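# Stand bottles on ledges matching their cap colours

## Task

Set every bottle upright on the wall ledge whose coloured label strip has the same colour as that bottle's cap, so the bottle's entire base rests on that ledge.

## Robot and tools

ROBOT. Two seven-joint arms, left_arm and right_arm, each ending in a two-finger parallel gripper. Arm names do not correspond to image left/right. Equal joint values give mirrored postures. A big rotation of a gripper can swing the elbow, since the gripper pose does not fix it.

FRAMES. All positions and orientations use one scene frame: origin on the plane z = 0, directly below the midpoint between the arm bases, which sit 0.70 m above it. +x points forward (the way the arms face), +z up, and left_arm is on the +y side. In a gripper's own frame the fingers point along +z and close along y. end_effector_position is the spot between the finger pads when shut, under 1 cm behind the tips; closing pushes the tips about 17 mm further along +z, mostly while the pads are over 70 mm apart. Reported poses can be off by a few centimetres, more at long reach.

ROW FORMAT (used by execute_actions and move). A row is 16 plain numbers, always for both arms: left_arm x, y, z, qw, qx, qy, qz, opening, then right_arm in the same order. x, y, z are an absolute goal for end_effector_position in metres, scene frame; qw, qx, qy, qz are an absolute goal orientation (w first), scene frame. Opening runs from -1 (closed) to +1 (fully open, 0.145 m); going from open to shut takes at least about 0.5 s. To hold an orientation, repeat the same quaternion every row rather than copying a drifted reported one. To park an arm, resend the exact pose it reported when it stopped plus its desired opening, every call; commanding the measured pose can also relieve a press. A 0 opening is a real command, so resend the current one to leave a gripper alone.

execute_actions(actions, cameras). actions is a list of actions; each action is a table of up to 15 rows, one per 1/30 s step, and a shorter table repeats its last row to fill 15 steps (0.5 s per action). An action is rejected for both arms if any target lies more than 0.6 m from that gripper's current position along any of the gripper's axes; the whole call is rejected if any action is malformed or the first fails that check against the latest reported state. An empty list just reports state and images. cameras: list of names (cam_high, cam_low); omitted, null or ["all"] gives all, [] gives none, an unknown name invalidates the call.

CONTROLLER. Each step the command is clipped to within 90 mm and 16 degrees of the measured pose, then joints follow by damped inverse kinematics (position before orientation if both cannot be met). So one action may fall short; the result's "Hand target" line shows where each arm is being sent, and you must command the remainder next.

move(target, speed, blend, opening_speed, blocking, cameras). target is one 16-number row or a list of up to 15 rows, absolute poses as above, with no 0.6 m limit. Each gripper travels in a straight line from its Hand target, rotating the short way; all arms finish together, minimum 0.5 s, capped at 10 s total (then stopping short). speed: m/s per arm path, 0.002 to 0.5, default 0.25, rotation up to twice that in rad/s; one value or one per target. blend: metres of corner rounding per target in a list (0 = stop at each). opening_speed: rate of commanded opening change per second on the -1..+1 scale, at least 0.2. Openings of the first target are sent at the start; openings of later targets are applied after all arms come to rest there. blocking=false returns after about 0.5 s while the move continues; a new move takes over from the current point. Paths ignore obstacles and the other arm; grippers lag, wander and can spike well beyond speed, especially with a near-straight arm. The result adds a "move:" line: ending such as done, off_target, moving, held or fault, and limits such as limits=paced (commanded pose clipped) or limits=held (steps withheld). Arms not named in the ending are done (within 3 mm and 2 degrees). Neither done nor off_target tells you about contact.

wait(seconds): 0 to 10, robot holds its last command; a running move continues. stop(): brakes the running move (needs braking distance). zoom_image(camera, region): camera is cam_high or cam_low, region [x0, y0, x1, y1] in pixels from the top-left, at most 504 by 504, from the latest image of that camera. read_manual(section): only "licences". finished_scene(scene): integer 1 to 2, ends the current scene irreversibly; the goal must hold without the robot.

RESULTS. Each gives per-arm end_effector_position, end_effector_quat_wxyz, Hand target, possibly Tool commands, grip_measured (opening on the command scale), Joint positions (last entry is finger opening in metres), Joint velocities ("within noise" means stationary), Joint torques (same order minus gripper; positive toward larger joint values; include gravity, offsets and noise; entries 3 and 4 wrap at ±28 N m). Action calls also list some per-step positions. Images come from cam_high and cam_low, both 896x504; supplied calibrations are approximate.

GRIPPING. To hold, keep commanding an opening clearly smaller than grip_measured; a larger gap squeezes harder, roughly 10 N per pad for objects up to about 11 cm wide. Fast closing squeezes harder and can bounce open.

AVOID. Knocking objects out of the work area ends the scene. Collisions or presses between arms can end it too; the clearance check does not stop gripper-to-gripper contact. Faster moves and targets set deeper past contact hit or push harder. Do not drop bottles or release them while moving. Occasional tugs on held items or pushes on loose ones may occur. Holding loads, stretched arms or straining at unreachable poses heats motors: MOTOR HOT appears at 85 °C, and at 100 °C an OVER-TEMPERATURE FAULT stops the arm for 30 to 60 s or more, its joints sagging.

Each tool is called by a JSON object that holds its "method" and its "body", one argument or row to a line.

## Session

{"method": "execute_actions", "body": {
  "actions": []
}}

Scene clock: 0.00 s.
left_arm: end_effector_position=(+0.2239, +0.1828, +0.6144) grip_measured=+1.00 end_effector_quat_wxyz=(-0.319, +0.395, -0.515, +0.691) | right_arm: end_effector_position=(+0.4009, -0.1655, +0.3728) grip_measured=+1.00 end_effector_quat_wxyz=(+0.260, +0.265, +0.837, +0.401)
Joint positions: left_arm=[-1.106 0.942 0.535 2.339 -0.48 -0.199 -0.367 0.145] | right_arm=[0.583 0.619 -0.841 0.925 -1.182 -0.496 -0.047 0.145]
Joint velocities: within noise
Joint torques (N m): no reading
Motor temperatures (°C): left_arm=[20 20 22 21 21 23 21] | right_arm=[20 22 22 19 20 19 21]
Hand target: left_arm +0.2239, +0.1828, +0.6144; -0.319, +0.395, -0.515, +0.691 | right_arm +0.4009, -0.1655, +0.3728; +0.260, +0.265, +0.837, +0.401
Tool commands: left_gripper/opening=+1.0 right_gripper/opening=+1.0

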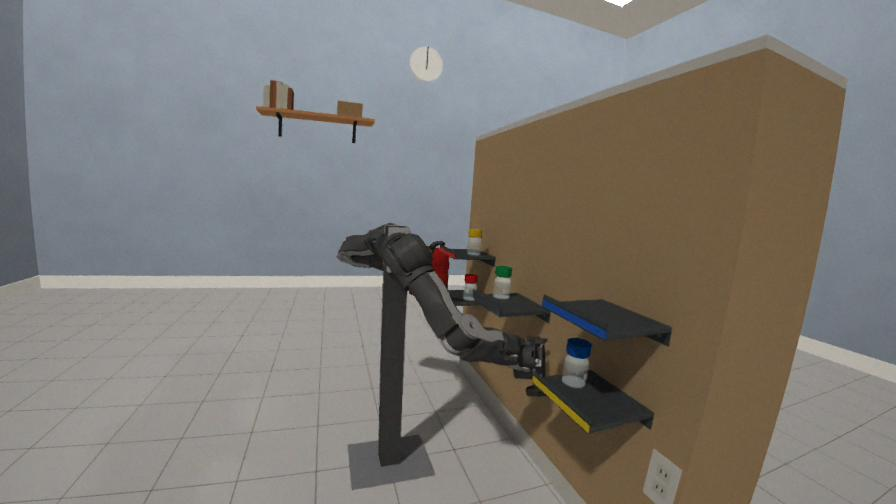

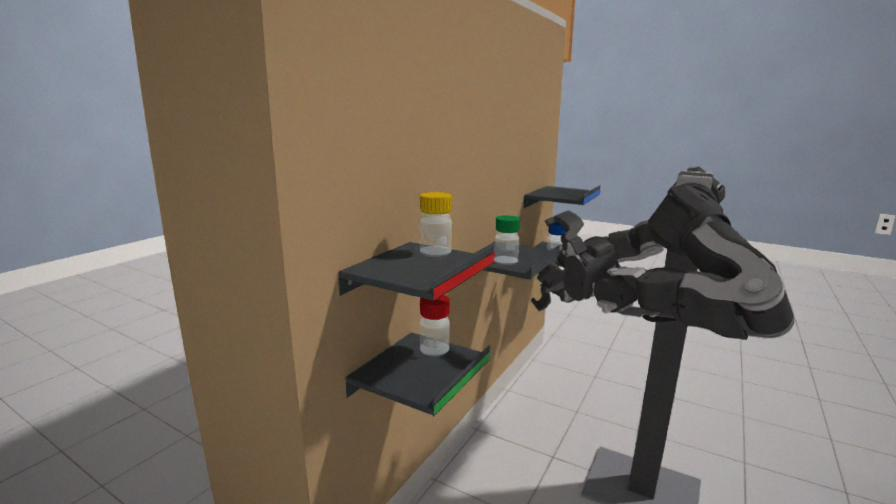

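{"method": "zoom_image", "body": {
  "camera": "cam_high",
  "region": [420, 210, 700, 440]
}}

{"method": "zoom_image", "body": {
  "camera": "cam_low",
  "region": [330, 160, 630, 420]
}}

Scaled by 1.800 from the camera's 896x504 image, which has a finer 1280x720 frame.

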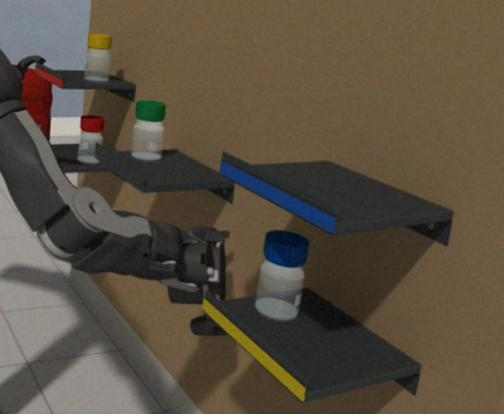

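Scaled by 1.680 from the camera's 896x504 image, which has a finer 1280x720 frame.

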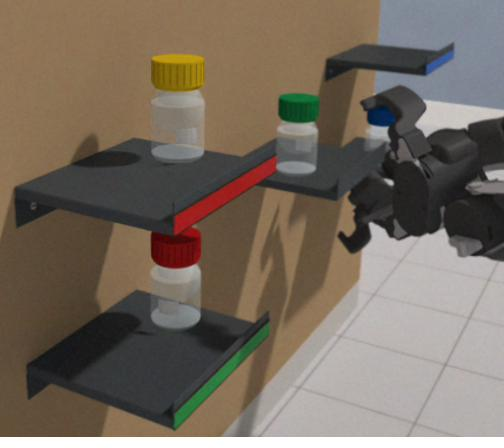

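{"method": "move", "body": {
  "target": [
    [0.22,0.19,0.6,0,0.7071,0,0.7071,1,0.25,-0.22,0.45,0,0.7071,0,0.7071,1]
  ]
}}

Scene clock: 62.10 s.
left_arm: end_effector_position=(+0.2205, +0.1916, +0.5987) grip_measured=+1.00 end_effector_quat_wxyz=(+0.023, +0.632, -0.026, +0.774) | right_arm: end_effector_position=(+0.2497, -0.2185, +0.4493) grip_measured=+1.00 end_effector_quat_wxyz=(-0.002, +0.707, +0.003, +0.707)
Joint positions: left_arm=[-0.905 0.674 0.127 2.429 0.424 -0.299 -0.37 0.145] | right_arm=[-0.595 0.377 0.019 1.805 0.344 -0.369 -0.066 0.145]
Joint velocities: within noise
Joint torques (N m): left_arm=[-0.54 2.55 0.64 5.53 0.02 -0.64 0.17] | right_arm=[0.38 1.99 1.99 4.33 0.15 -0.32 -0.12]
Motor temperatures (°C): left_arm=[20 21 23 22 21 23 21] | right_arm=[22 23 23 20 20 19 21]
Hand target: left_arm +0.2202, +0.1902, +0.5994; +0.027, +0.631, -0.027, +0.775 | right_arm +0.2500, -0.2200, +0.4500; +0.000, +0.707, +0.000, +0.707
Off the commanded pose: left_arm 0.002 m, 12 deg | right_arm 0.002 m, 0 deg.
joint sent to its limit (left arm) — joint 4 (elbow), upper limit, where the elbow is as bent as it goes. The joint targets are off in orientation, not in position.
move: off_target (left_arm)

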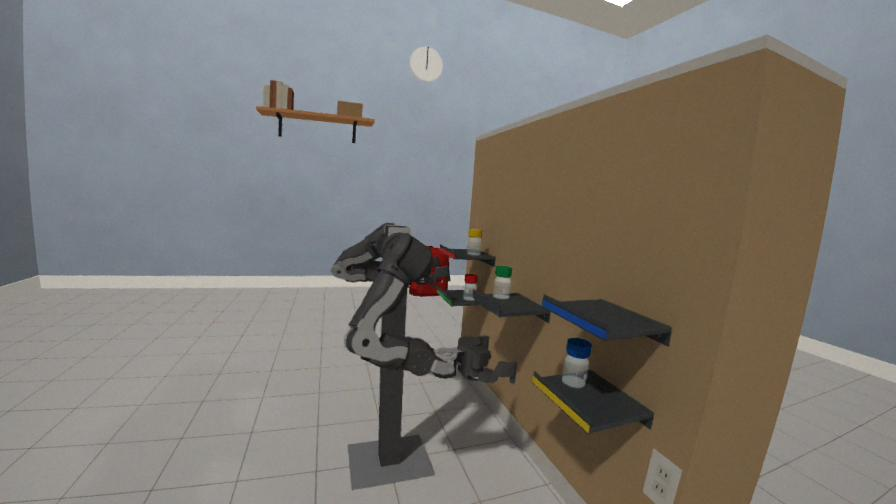

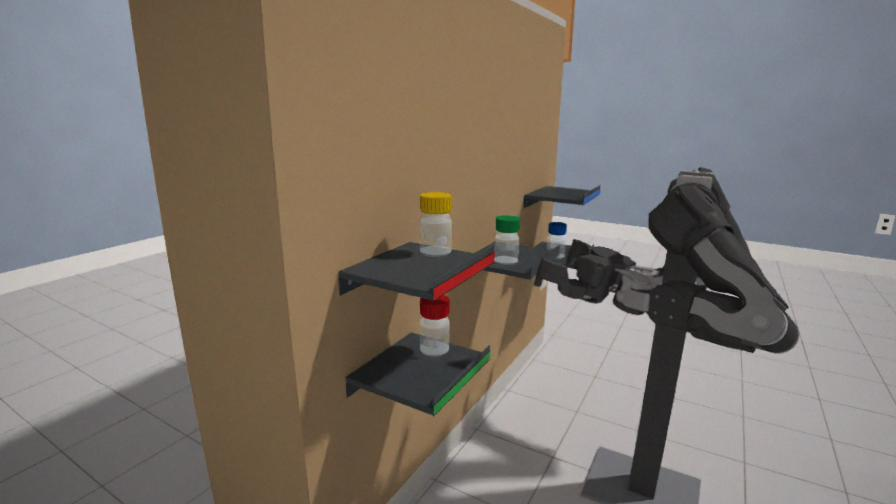

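{"method": "move", "body": {
  "target": [
    [0.28,0.27,0.58,0,0.7071,0,0.7071,-1,0.28,-0.35,0.5,0,0.7071,0,0.7071,-1]
  ]
}}

{"method": "zoom_image", "body": {
  "camera": "cam_high",
  "region": [420, 210, 700, 440]
}}

{"method": "zoom_image", "body": {
  "camera": "cam_low",
  "region": [330, 160, 630, 420]
}}

Scene clock: 72.73 s.
left_arm: end_effector_position=(+0.2800, +0.2700, +0.5816) grip_measured=-1.00 end_effector_quat_wxyz=(-0.001, +0.705, +0.001, +0.709) | right_arm: end_effector_position=(+0.2804, -0.3518, +0.5025) grip_measured=-1.00 end_effector_quat_wxyz=(+0.004, +0.704, -0.001, +0.710)
Joint positions: left_arm=[-0.78 0.972 0.376 2.182 0.945 -0.136 -0.315 0] | right_arm=[-0.572 0.777 0.33 1.616 0.87 -0.306 0.202 0]
Joint velocities: within noise
Joint torques (N m): left_arm=[1.09 4.31 2.25 2.85 0.02 -0.57 0.21] | right_arm=[0.91 5.31 2.15 2.71 0.3 -0.35 0.17]
Motor temperatures (°C): left_arm=[20 21 23 23 21 24 21] | right_arm=[21 23 23 20 20 19 21]
Hand target: left_arm +0.2800, +0.2700, +0.5800; +0.000, +0.707, +0.000, +0.707 | right_arm +0.2799, -0.3500, +0.4999; +0.000, +0.707, +0.000, +0.707
Off the commanded pose: left_arm 0.002 m, 0 deg | right_arm 0.003 m, 1 deg.
move: done

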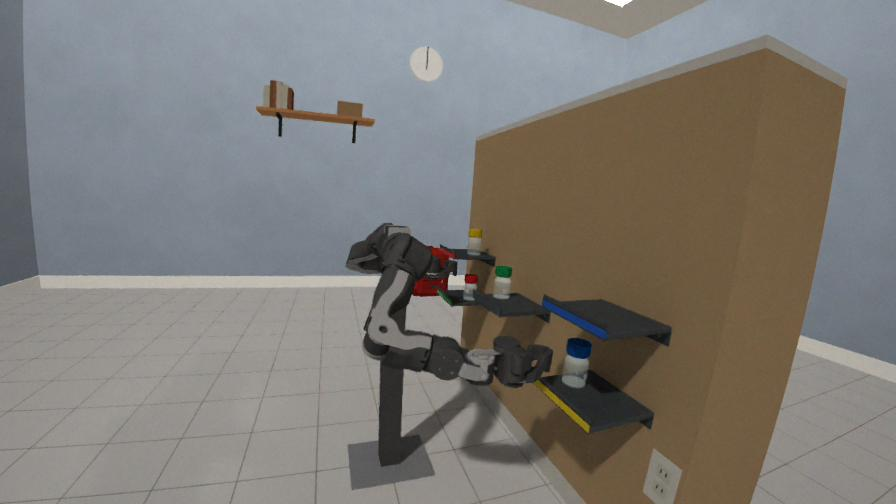

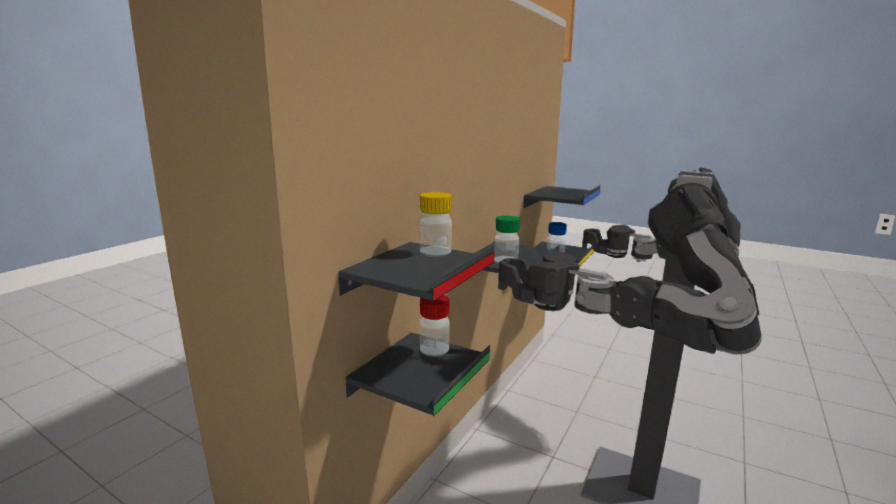

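Scaled by 1.800 from the camera's 896x504 image, which has a finer 1280x720 frame.

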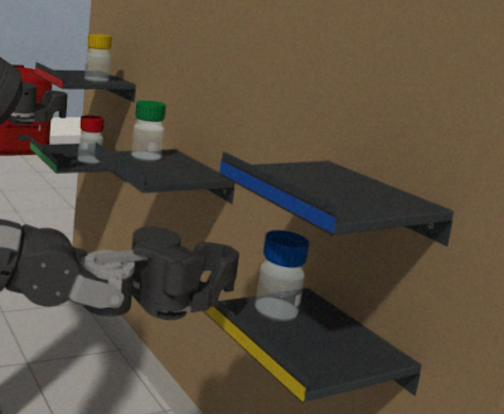

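Scaled by 1.680 from the camera's 896x504 image, which has a finer 1280x720 frame.

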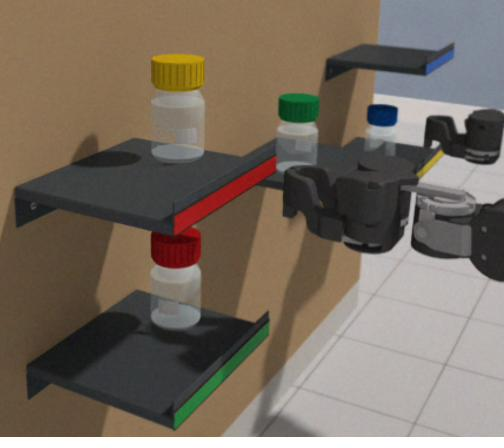

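{"method": "zoom_image", "body": {
  "camera": "cam_high",
  "region": [480, 320, 620, 400]
}}

{"method": "zoom_image", "body": {
  "camera": "cam_low",
  "region": [540, 190, 660, 270]
}}

{"method": "zoom_image", "body": {
  "camera": "cam_low",
  "region": [470, 190, 610, 320]
}}

{"method": "zoom_image", "body": {
  "camera": "cam_high",
  "region": [420, 220, 560, 320]
}}

Scaled by 3.600 from the camera's 896x504 image, which has a finer 1280x720 frame.

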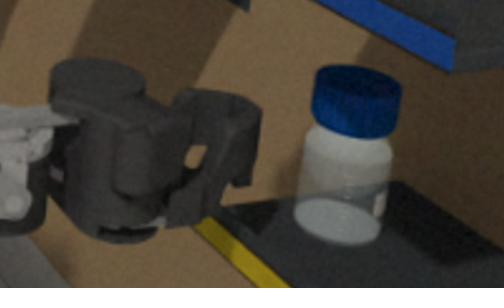

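Scaled by 4.200 from the camera's 896x504 image, which has a finer 1280x720 frame.

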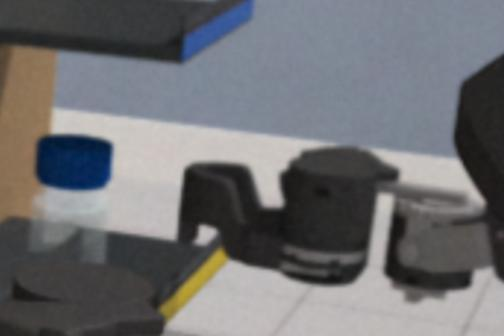

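Scaled by 3.600 from the camera's 896x504 image, which has a finer 1280x720 frame.

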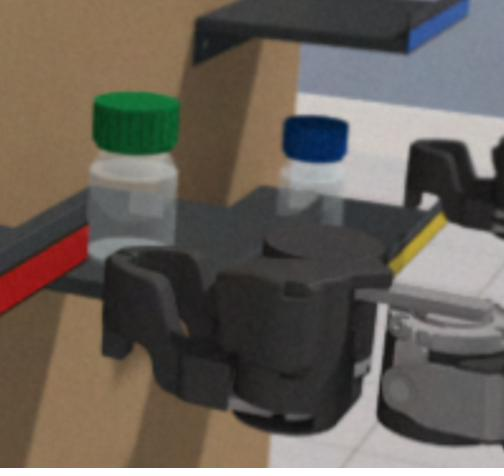

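Scaled by 3.600 from the camera's 896x504 image, which has a finer 1280x720 frame.

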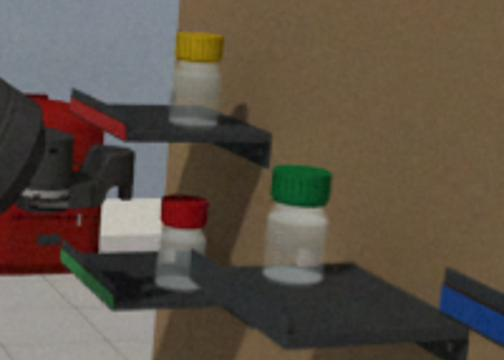

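{"method": "move", "body": {
  "target": [
    [0.24,0.30,0.685,0,0.7071,0,0.7071,1,0.24,-0.35,0.49,0,0.7071,0,0.7071,1],
    [0.265,0.332,0.685,0,0.7071,0,0.7071,1,0.265,-0.35,0.49,0,0.7071,0,0.7071,1]
  ]
}}

{"method": "zoom_image", "body": {
  "camera": "cam_high",
  "region": [480, 320, 620, 400]
}}

{"method": "zoom_image", "body": {
  "camera": "cam_low",
  "region": [410, 180, 580, 310]
}}

Scene clock: 196.33 s.
left_arm: end_effector_position=(+0.2649, +0.3335, +0.6863) grip_measured=+1.00 end_effector_quat_wxyz=(-0.004, +0.706, +0.001, +0.708) | right_arm: end_effector_position=(+0.2652, -0.3502, +0.4924) grip_measured=+1.00 end_effector_quat_wxyz=(+0.000, +0.704, +0.002, +0.710)
Joint positions: left_arm=[-1.095 0.976 1.254 2.158 1.395 0.21 -0.023 0.145] | right_arm=[-0.631 0.751 0.34 1.608 0.87 -0.366 0.238 0.145]
Joint velocities: within noise
Joint torques (N m): left_arm=[0.57 3.13 2.04 1.39 0.18 -0.69 0.22] | right_arm=[0.91 4.84 2.3 2.69 0.19 -0.29 -0.16]
Motor temperatures (°C): left_arm=[20 22 24 22 21 24 21] | right_arm=[20 24 23 20 20 20 21]
Hand target: left_arm +0.2650, +0.3321, +0.6850; +0.000, +0.707, +0.000, +0.707 | right_arm +0.2650, -0.3500, +0.4901; +0.000, +0.707, +0.000, +0.707
Off the commanded pose: left_arm 0.002 m, 0 deg | right_arm 0.002 m, 1 deg.
move: done

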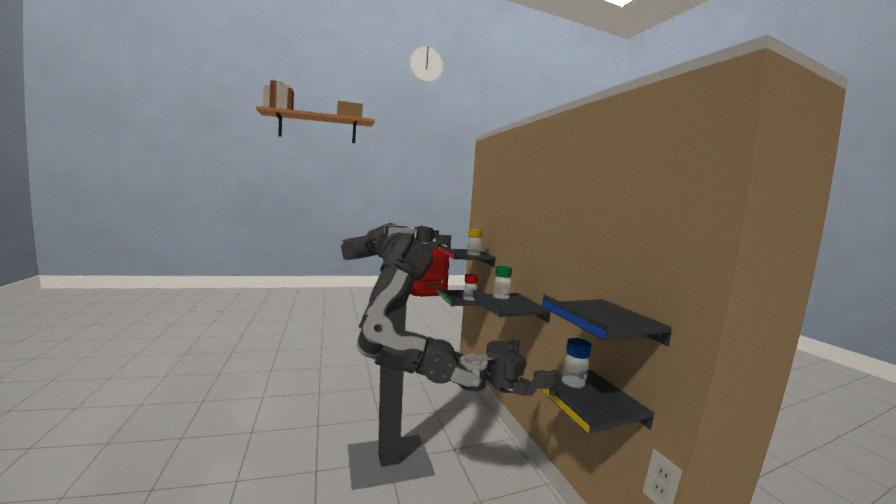

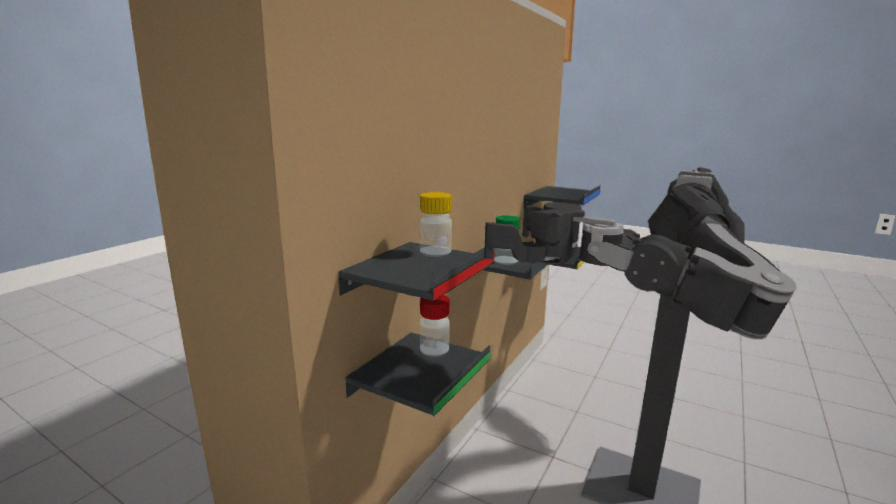

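Scaled by 3.600 from the camera's 896x504 image, which has a finer 1280x720 frame.

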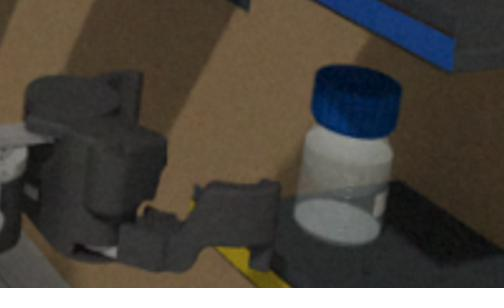

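Scaled by 2.965 from the camera's 896x504 image, which has a finer 1280x720 frame.

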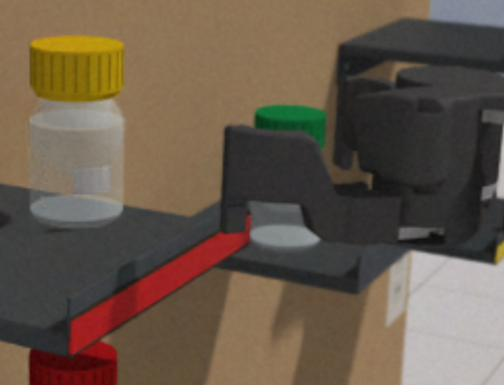

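{"method": "move", "body": {
  "target": [0.385,0.332,0.685,0,0.7071,0,0.7071,1,0.368,-0.35,0.49,0,0.7071,0,0.7071,1],
  "speed": 0.06
}}

{"method": "zoom_image", "body": {
  "camera": "cam_high",
  "region": [480, 320, 620, 400]
}}

{"method": "zoom_image", "body": {
  "camera": "cam_low",
  "region": [390, 180, 580, 310]
}}

{"method": "zoom_image", "body": {
  "camera": "cam_high",
  "region": [420, 220, 560, 320]
}}

Scene clock: 207.23 s.
left_arm: end_effector_position=(+0.3854, +0.3306, +0.6882) grip_measured=+1.00 end_effector_quat_wxyz=(+0.001, +0.705, -0.003, +0.710) | right_arm: end_effector_position=(+0.3684, -0.3518, +0.4936) grip_measured=+1.00 end_effector_quat_wxyz=(+0.002, +0.703, -0.001, +0.711)
Joint positions: left_arm=[-1.103 1.625 1.037 1.718 1.581 -0.076 -0.19 0.145] | right_arm=[-0.007 0.763 0.011 1.273 0.787 -0.224 0.211 0.145]
Joint velocities: within noise
Joint torques (N m): left_arm=[4.44 2.99 2.86 0.21 0.11 -0.69 0.01] | right_arm=[3.26 5.89 1.91 2.76 0.21 -0.33 0.1]
Motor temperatures (°C): left_arm=[20 22 24 21 21 24 21] | right_arm=[21 24 23 20 20 20 21]
Hand target: left_arm +0.3850, +0.3319, +0.6851; +0.000, +0.707, +0.000, +0.707 | right_arm +0.3680, -0.3501, +0.4901; +0.000, +0.707, +0.000, +0.707
Off the commanded pose: left_arm 0.004 m, 1 deg | right_arm 0.004 m, 1 deg.
move: off_target (left_arm, right_arm)

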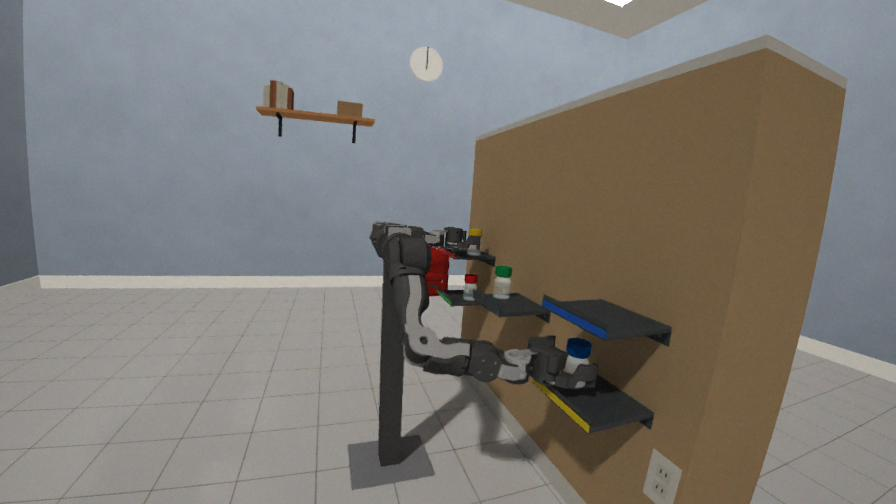

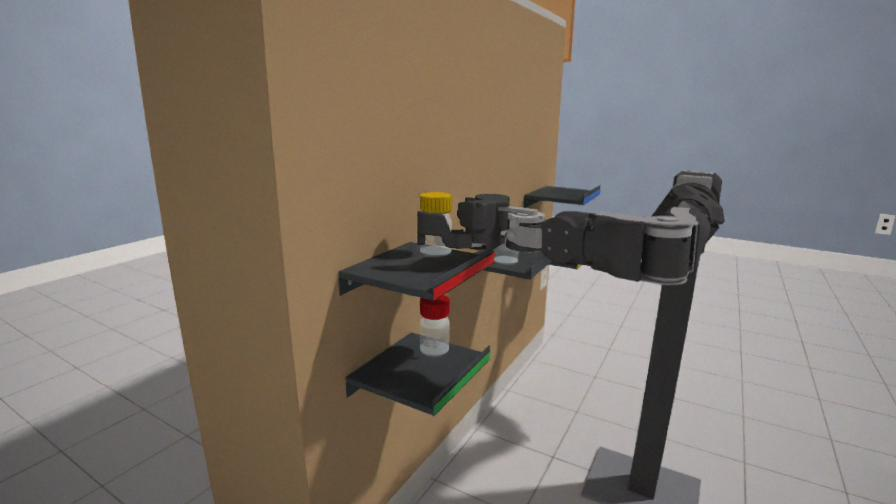

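Scaled by 3.600 from the camera's 896x504 image, which has a finer 1280x720 frame.

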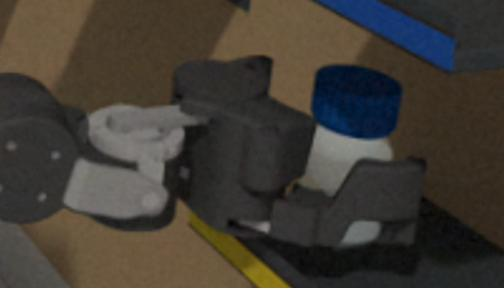

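Scaled by 2.653 from the camera's 896x504 image, which has a finer 1280x720 frame.

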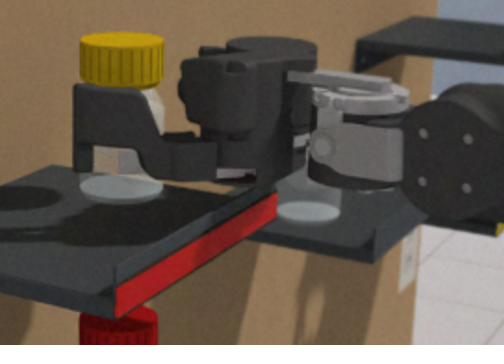

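Scaled by 3.600 from the camera's 896x504 image, which has a finer 1280x720 frame.

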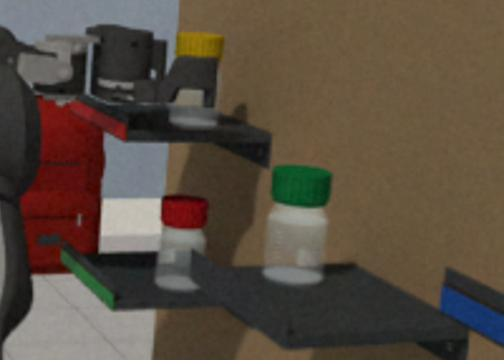

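{"method": "move", "body": {
  "target": [0.385,0.332,0.685,0,0.7071,0,0.7071,-0.75,0.368,-0.35,0.49,0,0.7071,0,0.7071,-0.75],
  "opening_speed": 0.8
}}

Scene clock: 215.60 s.
left_arm: end_effector_position=(+0.3855, +0.3313, +0.6882) grip_measured=-0.24 end_effector_quat_wxyz=(+0.000, +0.704, -0.001, +0.710) | right_arm: end_effector_position=(+0.3684, -0.3515, +0.4934) grip_measured=-0.24 end_effector_quat_wxyz=(+0.002, +0.704, -0.001, +0.711)
Joint positions: left_arm=[-1.103 1.625 1.037 1.718 1.582 -0.077 -0.192 0.058] | right_arm=[-0.007 0.763 0.01 1.273 0.787 -0.224 0.212 0.058]
Joint velocities: within noise
Joint torques (N m): left_arm=[4.47 2.99 2.88 0.32 0.07 -0.68 0.07] | right_arm=[3.15 6.03 2.06 2.62 0.23 -0.33 0.09]
Motor temperatures (°C): left_arm=[21 22 24 21 21 24 21] | right_arm=[21 24 23 20 20 20 21]
Hand target: left_arm +0.3850, +0.3320, +0.6850; +0.000, +0.707, +0.000, +0.707 | right_arm +0.3680, -0.3501, +0.4900; +0.000, +0.707, +0.000, +0.707
Off the commanded pose: left_arm 0.003 m, 0 deg | right_arm 0.004 m, 1 deg.
move: off_target (right_arm)

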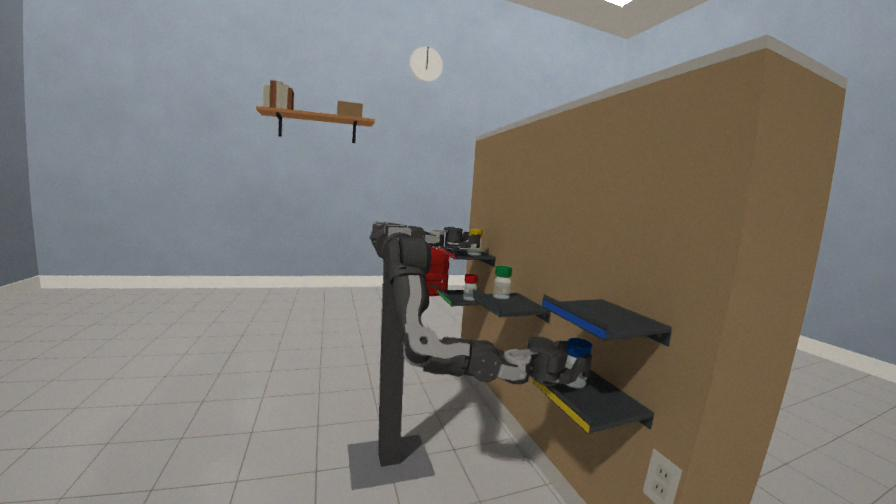

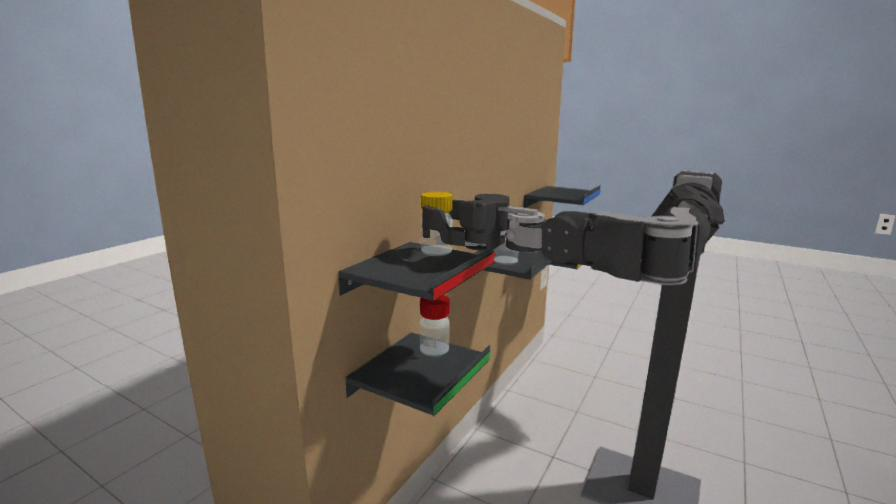

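{"method": "move", "body": {
  "target": [
    [0.385,0.332,0.73,0,0.7071,0,0.7071,-0.75,0.368,-0.35,0.528,0,0.7071,0,0.7071,-0.75],
    [0.23,0.30,0.73,0,0.7071,0,0.7071,-0.75,0.215,-0.35,0.528,0,0.7071,0,0.7071,-0.75]
  ],
  "speed": 0.1
}}

Scene clock: 233.60 s.
left_arm: end_effector_position=(+0.2299, +0.3010, +0.7283) grip_measured=-0.24 end_effector_quat_wxyz=(-0.002, +0.710, +0.002, +0.704) | right_arm: end_effector_position=(+0.2146, -0.3496, +0.5235) grip_measured=-0.24 end_effector_quat_wxyz=(-0.001, +0.714, -0.002, +0.701)
Joint positions: left_arm=[-0.946 0.874 1.49 2.369 1.584 0.573 -0.127 0.058] | right_arm=[-0.898 0.584 0.656 1.838 0.886 -0.243 0.364 0.058]
Joint velocities: within noise
Joint torques (N m): left_arm=[0.8 3.81 2.02 0.17 0.13 -0.82 0.19] | right_arm=[-0.22 3.39 4.81 3.58 0.45 -0.68 0.19]
Motor temperatures (°C): left_arm=[21 22 25 21 21 25 21] | right_arm=[21 24 23 20 20 20 21]
Hand target: left_arm +0.2300, +0.3001, +0.7300; +0.000, +0.707, +0.000, +0.707 | right_arm +0.2150, -0.3500, +0.5280; +0.000, +0.707, +0.000, +0.707
Off the commanded pose: left_arm 0.002 m, 1 deg | right_arm 0.005 m, 1 deg.
move: off_target (right_arm)

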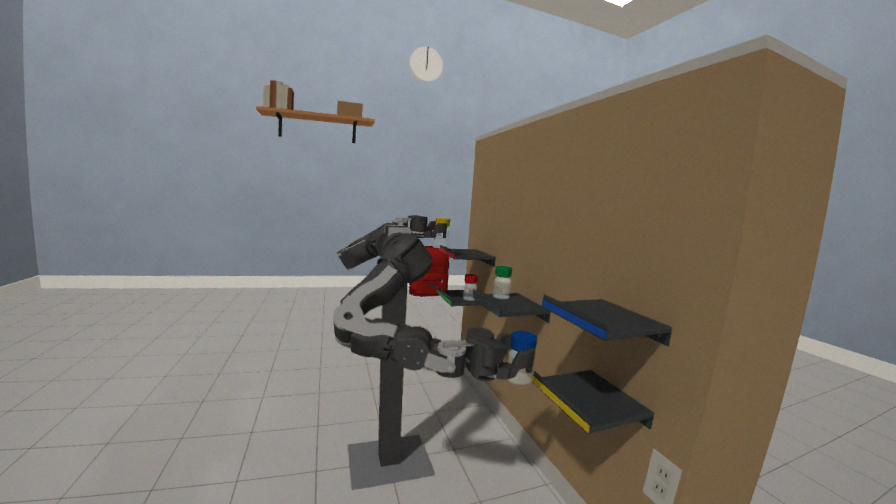

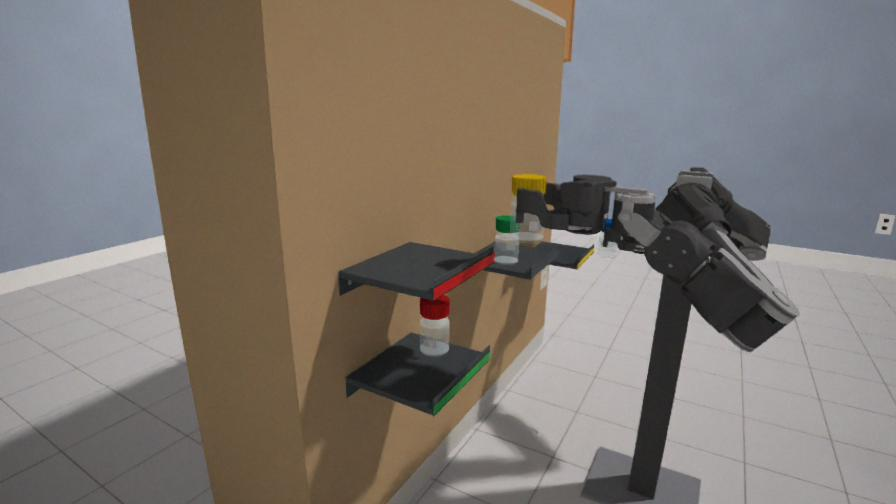

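{"method": "move", "body": {
  "target": [
    [0.24,0.16,0.70,0,0.7071,0,0.7071,-0.75,0.215,-0.36,0.735,0,0.7071,0,0.7071,-0.75],
    [0.24,0.16,0.70,0,0.7071,0,0.7071,-0.75,0.372,-0.38,0.725,0,0.7071,0,0.7071,-0.75]
  ],
  "speed": 0.12
}}

{"method": "zoom_image", "body": {
  "camera": "cam_high",
  "region": [520, 220, 700, 360]
}}

Scene clock: 244.80 s.
left_arm: end_effector_position=(+0.2400, +0.1598, +0.6992) grip_measured=-0.24 end_effector_quat_wxyz=(+0.212, +0.722, -0.224, +0.619) | right_arm: end_effector_position=(+0.3722, -0.3800, +0.7235) grip_measured=-0.24 end_effector_quat_wxyz=(+0.001, +0.711, +0.001, +0.703)
Joint positions: left_arm=[-0.451 1.083 0.903 2.431 1.585 0.73 0.074 0.058] | right_arm=[-0.865 1.544 1.017 1.564 1.549 0.163 0.029 0.058]
Joint velocities: within noise
Joint torques (N m): left_arm=[2.73 3.52 1.26 0.38 0.19 -0.8 -0.03] | right_arm=[3.49 5 4.68 0.51 0.25 -0.8 0.07]
Motor temperatures (°C): left_arm=[21 22 25 21 21 25 21] | right_arm=[21 24 23 20 20 20 21]
Hand target: left_arm +0.2404, +0.1604, +0.7001; +0.213, +0.721, -0.221, +0.622 | right_arm +0.3720, -0.3800, +0.7250; +0.000, +0.707, +0.000, +0.707
Off the commanded pose: left_arm 0.001 m, 37 deg; orientation clipped | right_arm 0.002 m, 1 deg.
joint sent to its limit (left arm) — joint 4 (elbow), upper limit, where the elbow is as bent as it goes; joint 5 (forearm roll), upper limit. The joint targets are off in orientation, not in position.
move: off_target (left_arm); limits=paced

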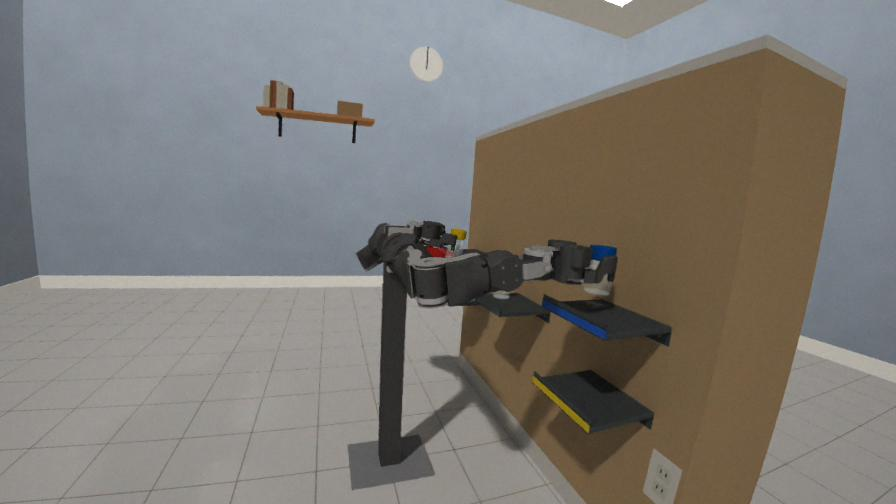

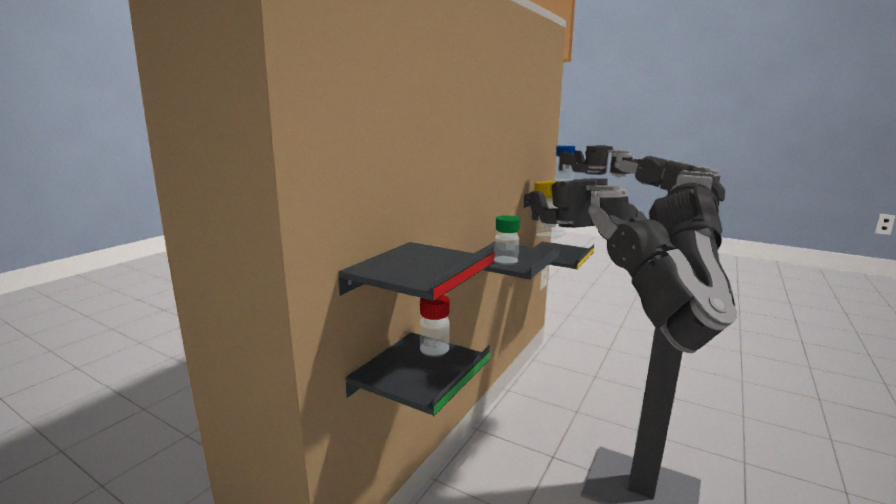

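Scaled by 2.800 from the camera's 896x504 image, which has a finer 1280x720 frame.

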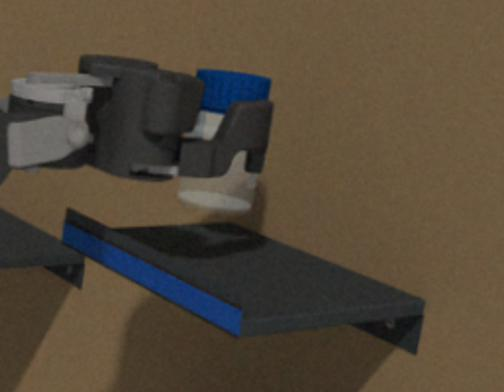

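{"method": "move", "body": {
  "target": [
    [0.24,0.16,0.70,0.213,0.721,-0.221,0.622,-0.75,0.372,-0.38,0.69,0,0.7071,0,0.7071,-0.75],
    [0.24,0.16,0.70,0.213,0.721,-0.221,0.622,-0.75,0.372,-0.38,0.676,0,0.7071,0,0.7071,-0.75]
  ],
  "speed": [0.06,0.015]
}}

{"method": "zoom_image", "body": {
  "camera": "cam_high",
  "region": [520, 220, 700, 360]
}}

Scene clock: 253.67 s.
left_arm: end_effector_position=(+0.2400, +0.1598, +0.6992) grip_measured=-0.24 end_effector_quat_wxyz=(+0.212, +0.722, -0.224, +0.619) | right_arm: end_effector_position=(+0.3719, -0.3803, +0.6844) grip_measured=-0.24 end_effector_quat_wxyz=(+0.001, +0.696, +0.000, +0.718)
Joint positions: left_arm=[-0.451 1.083 0.903 2.431 1.585 0.73 0.074 0.058] | right_arm=[-1.03 1.534 0.969 1.57 1.551 -0.092 0.029 0.058]
Joint velocities: within noise
Joint torques (N m): left_arm=[2.25 3.52 1.55 0.39 0.19 -0.82 0.08] | right_arm=[1.83 4.55 3.18 0.32 0.17 0.05 0.05]
Motor temperatures (°C): left_arm=[20 22 24 21 21 25 21] | right_arm=[21 24 24 20 20 20 21]
Hand target: left_arm +0.2401, +0.1601, +0.7000; +0.214, +0.721, -0.222, +0.621 | right_arm +0.3718, -0.3800, +0.6760; +0.000, +0.707, +0.000, +0.707
Off the commanded pose: left_arm 0.001 m, 1 deg | right_arm 0.008 m, 2 deg.
joint sent to its limit (left arm) — joint 4 (elbow), upper limit, where the elbow is as bent as it goes; joint 5 (forearm roll), upper limit. The joint targets still meet the commanded pose.
move: off_target (right_arm)

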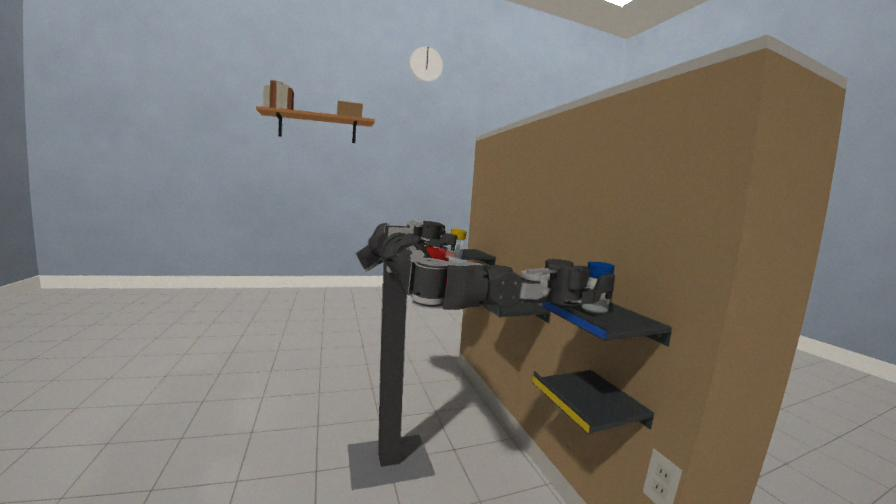

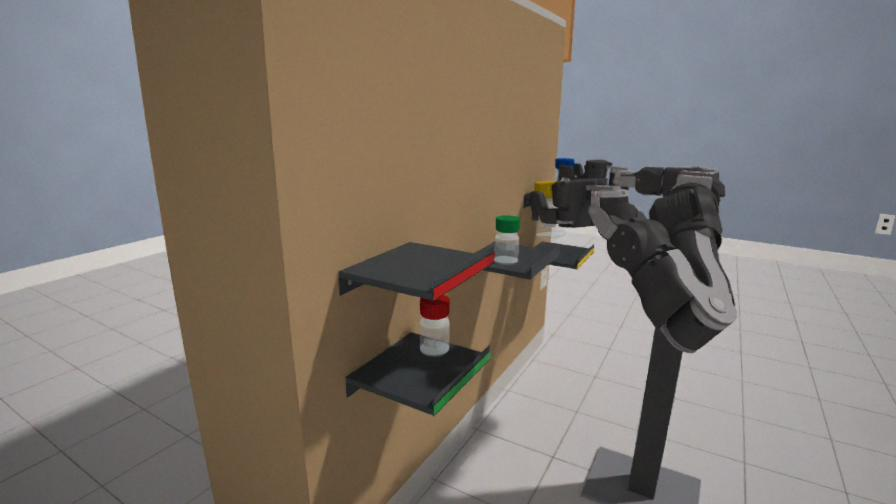

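Scaled by 2.800 from the camera's 896x504 image, which has a finer 1280x720 frame.

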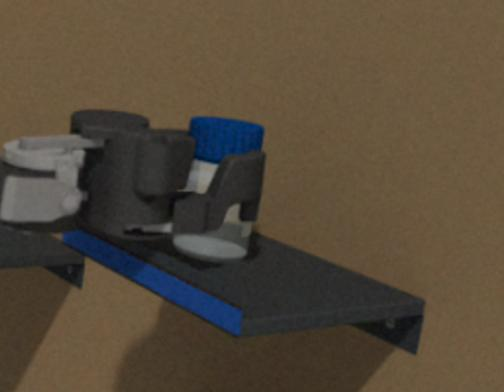

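{"method": "move", "body": {
  "target": [
    [0.24,0.16,0.70,0.213,0.721,-0.221,0.622,-0.75,0.372,-0.38,0.681,0,0.7071,0,0.7071,-0.75],
    [0.24,0.16,0.70,0.213,0.721,-0.221,0.622,-0.75,0.372,-0.38,0.6835,0,0.7071,0,0.7071,0.5]
  ],
  "opening_speed": 1.0,
  "speed": 0.03,
  "cameras": ["cam_high"]
}}

{"method": "move", "body": {
  "target": [0.24,0.16,0.70,0.213,0.721,-0.221,0.622,-0.75,0.23,-0.38,0.69,0,0.7071,0,0.7071,0.5],
  "speed": 0.1
}}

{"method": "zoom_image", "body": {
  "camera": "cam_high",
  "region": [520, 220, 700, 360]
}}

Scene clock: 265.13 s.
left_arm: end_effector_position=(+0.2400, +0.1598, +0.6992) grip_measured=-0.24 end_effector_quat_wxyz=(+0.212, +0.722, -0.224, +0.619) | right_arm: end_effector_position=(+0.3722, -0.3802, +0.6841) grip_measured=+0.50 end_effector_quat_wxyz=(+0.001, +0.706, +0.000, +0.708)
Joint positions: left_arm=[-0.451 1.083 0.903 2.431 1.585 0.73 0.074 0.058] | right_arm=[-1.01 1.534 0.97 1.571 1.551 -0.044 0.029 0.112]
Joint velocities: within noise
Joint torques (N m): left_arm=[2.25 3.52 1.55 0.39 0.19 -0.82 0.08] | right_arm=[3.57 4.1 4.85 0.57 0.12 -0.32 0.05]
Motor temperatures (°C): left_arm=[20 22 24 21 21 25 21] | right_arm=[21 24 24 20 20 20 21]
Hand target: left_arm +0.2401, +0.1601, +0.7000; +0.214, +0.721, -0.222, +0.621 | right_arm +0.3720, -0.3801, +0.6834; +0.000, +0.707, +0.000, +0.707
Off the commanded pose: left_arm 0.001 m, 1 deg | right_arm 0.001 m, 0 deg.
joint sent to its limit (left arm) — joint 4 (elbow), upper limit, where the elbow is as bent as it goes; joint 5 (forearm roll), upper limit. The joint targets still meet the commanded pose.
move: done
Images, in order (width x height): cam_high 896x504.

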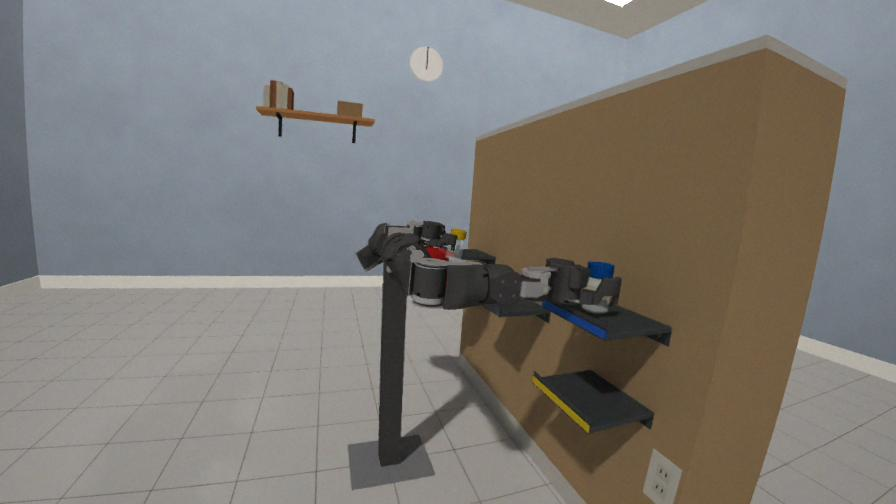

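Scene clock: 266.90 s.
left_arm: end_effector_position=(+0.2400, +0.1598, +0.6992) grip_measured=-0.24 end_effector_quat_wxyz=(+0.212, +0.722, -0.224, +0.619) | right_arm: end_effector_position=(+0.2301, -0.3809, +0.6892) grip_measured=+0.50 end_effector_quat_wxyz=(+0.002, +0.707, -0.002, +0.707)
Joint positions: left_arm=[-0.451 1.083 0.903 2.431 1.585 0.73 0.074 0.058] | right_arm=[-1.128 0.841 1.39 1.996 1.366 0.259 0.299 0.112]
Joint velocities: within noise
Joint torques (N m): left_arm=[2.25 3.52 1.55 0.39 0.19 -0.82 0.08] | right_arm=[-0.51 3.39 4.85 1.21 0.34 -0.31 0.17]
Motor temperatures (°C): left_arm=[20 22 24 21 21 25 21] | right_arm=[21 24 24 20 20 20 21]
Hand target: left_arm +0.2401, +0.1601, +0.7000; +0.214, +0.721, -0.222, +0.621 | right_arm +0.2300, -0.3800, +0.6900; +0.000, +0.707, +0.000, +0.707
Off the commanded pose: left_arm 0.001 m, 1 deg | right_arm 0.001 m, 0 deg.
joint sent to its limit (left arm) — joint 4 (elbow), upper limit, where the elbow is as bent as it goes. The joint targets still meet the commanded pose.
move: done

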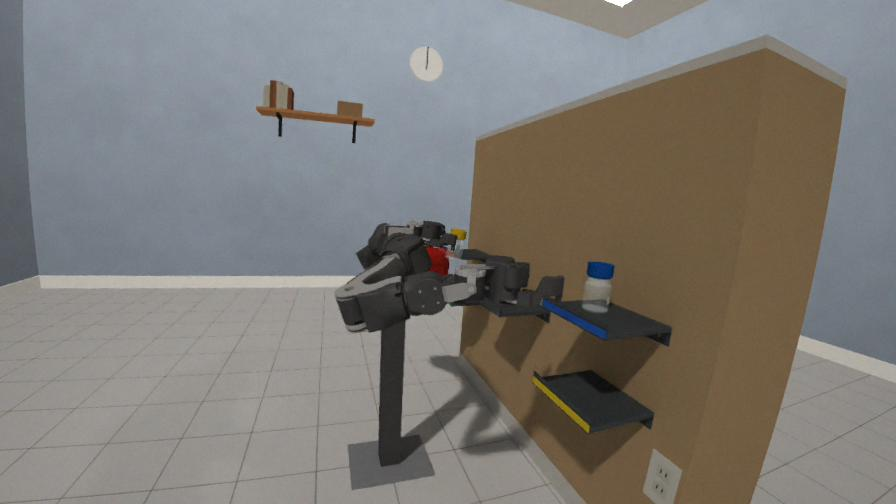

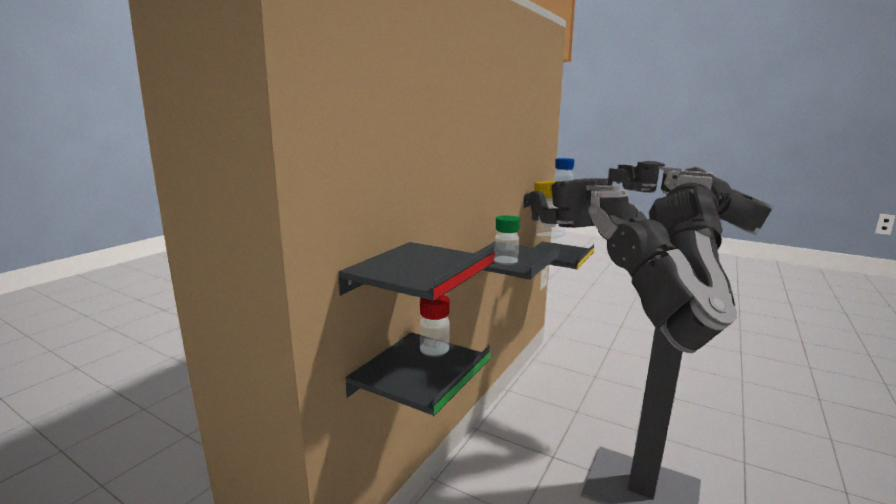

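Scaled by 2.800 from the camera's 896x504 image, which has a finer 1280x720 frame.

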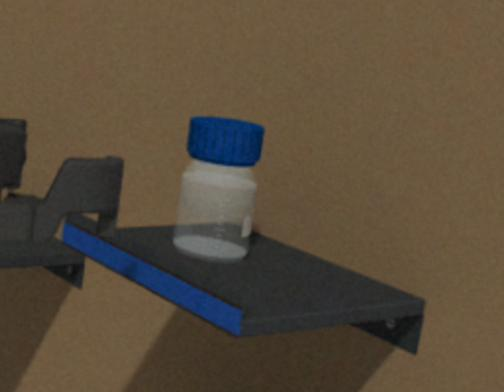

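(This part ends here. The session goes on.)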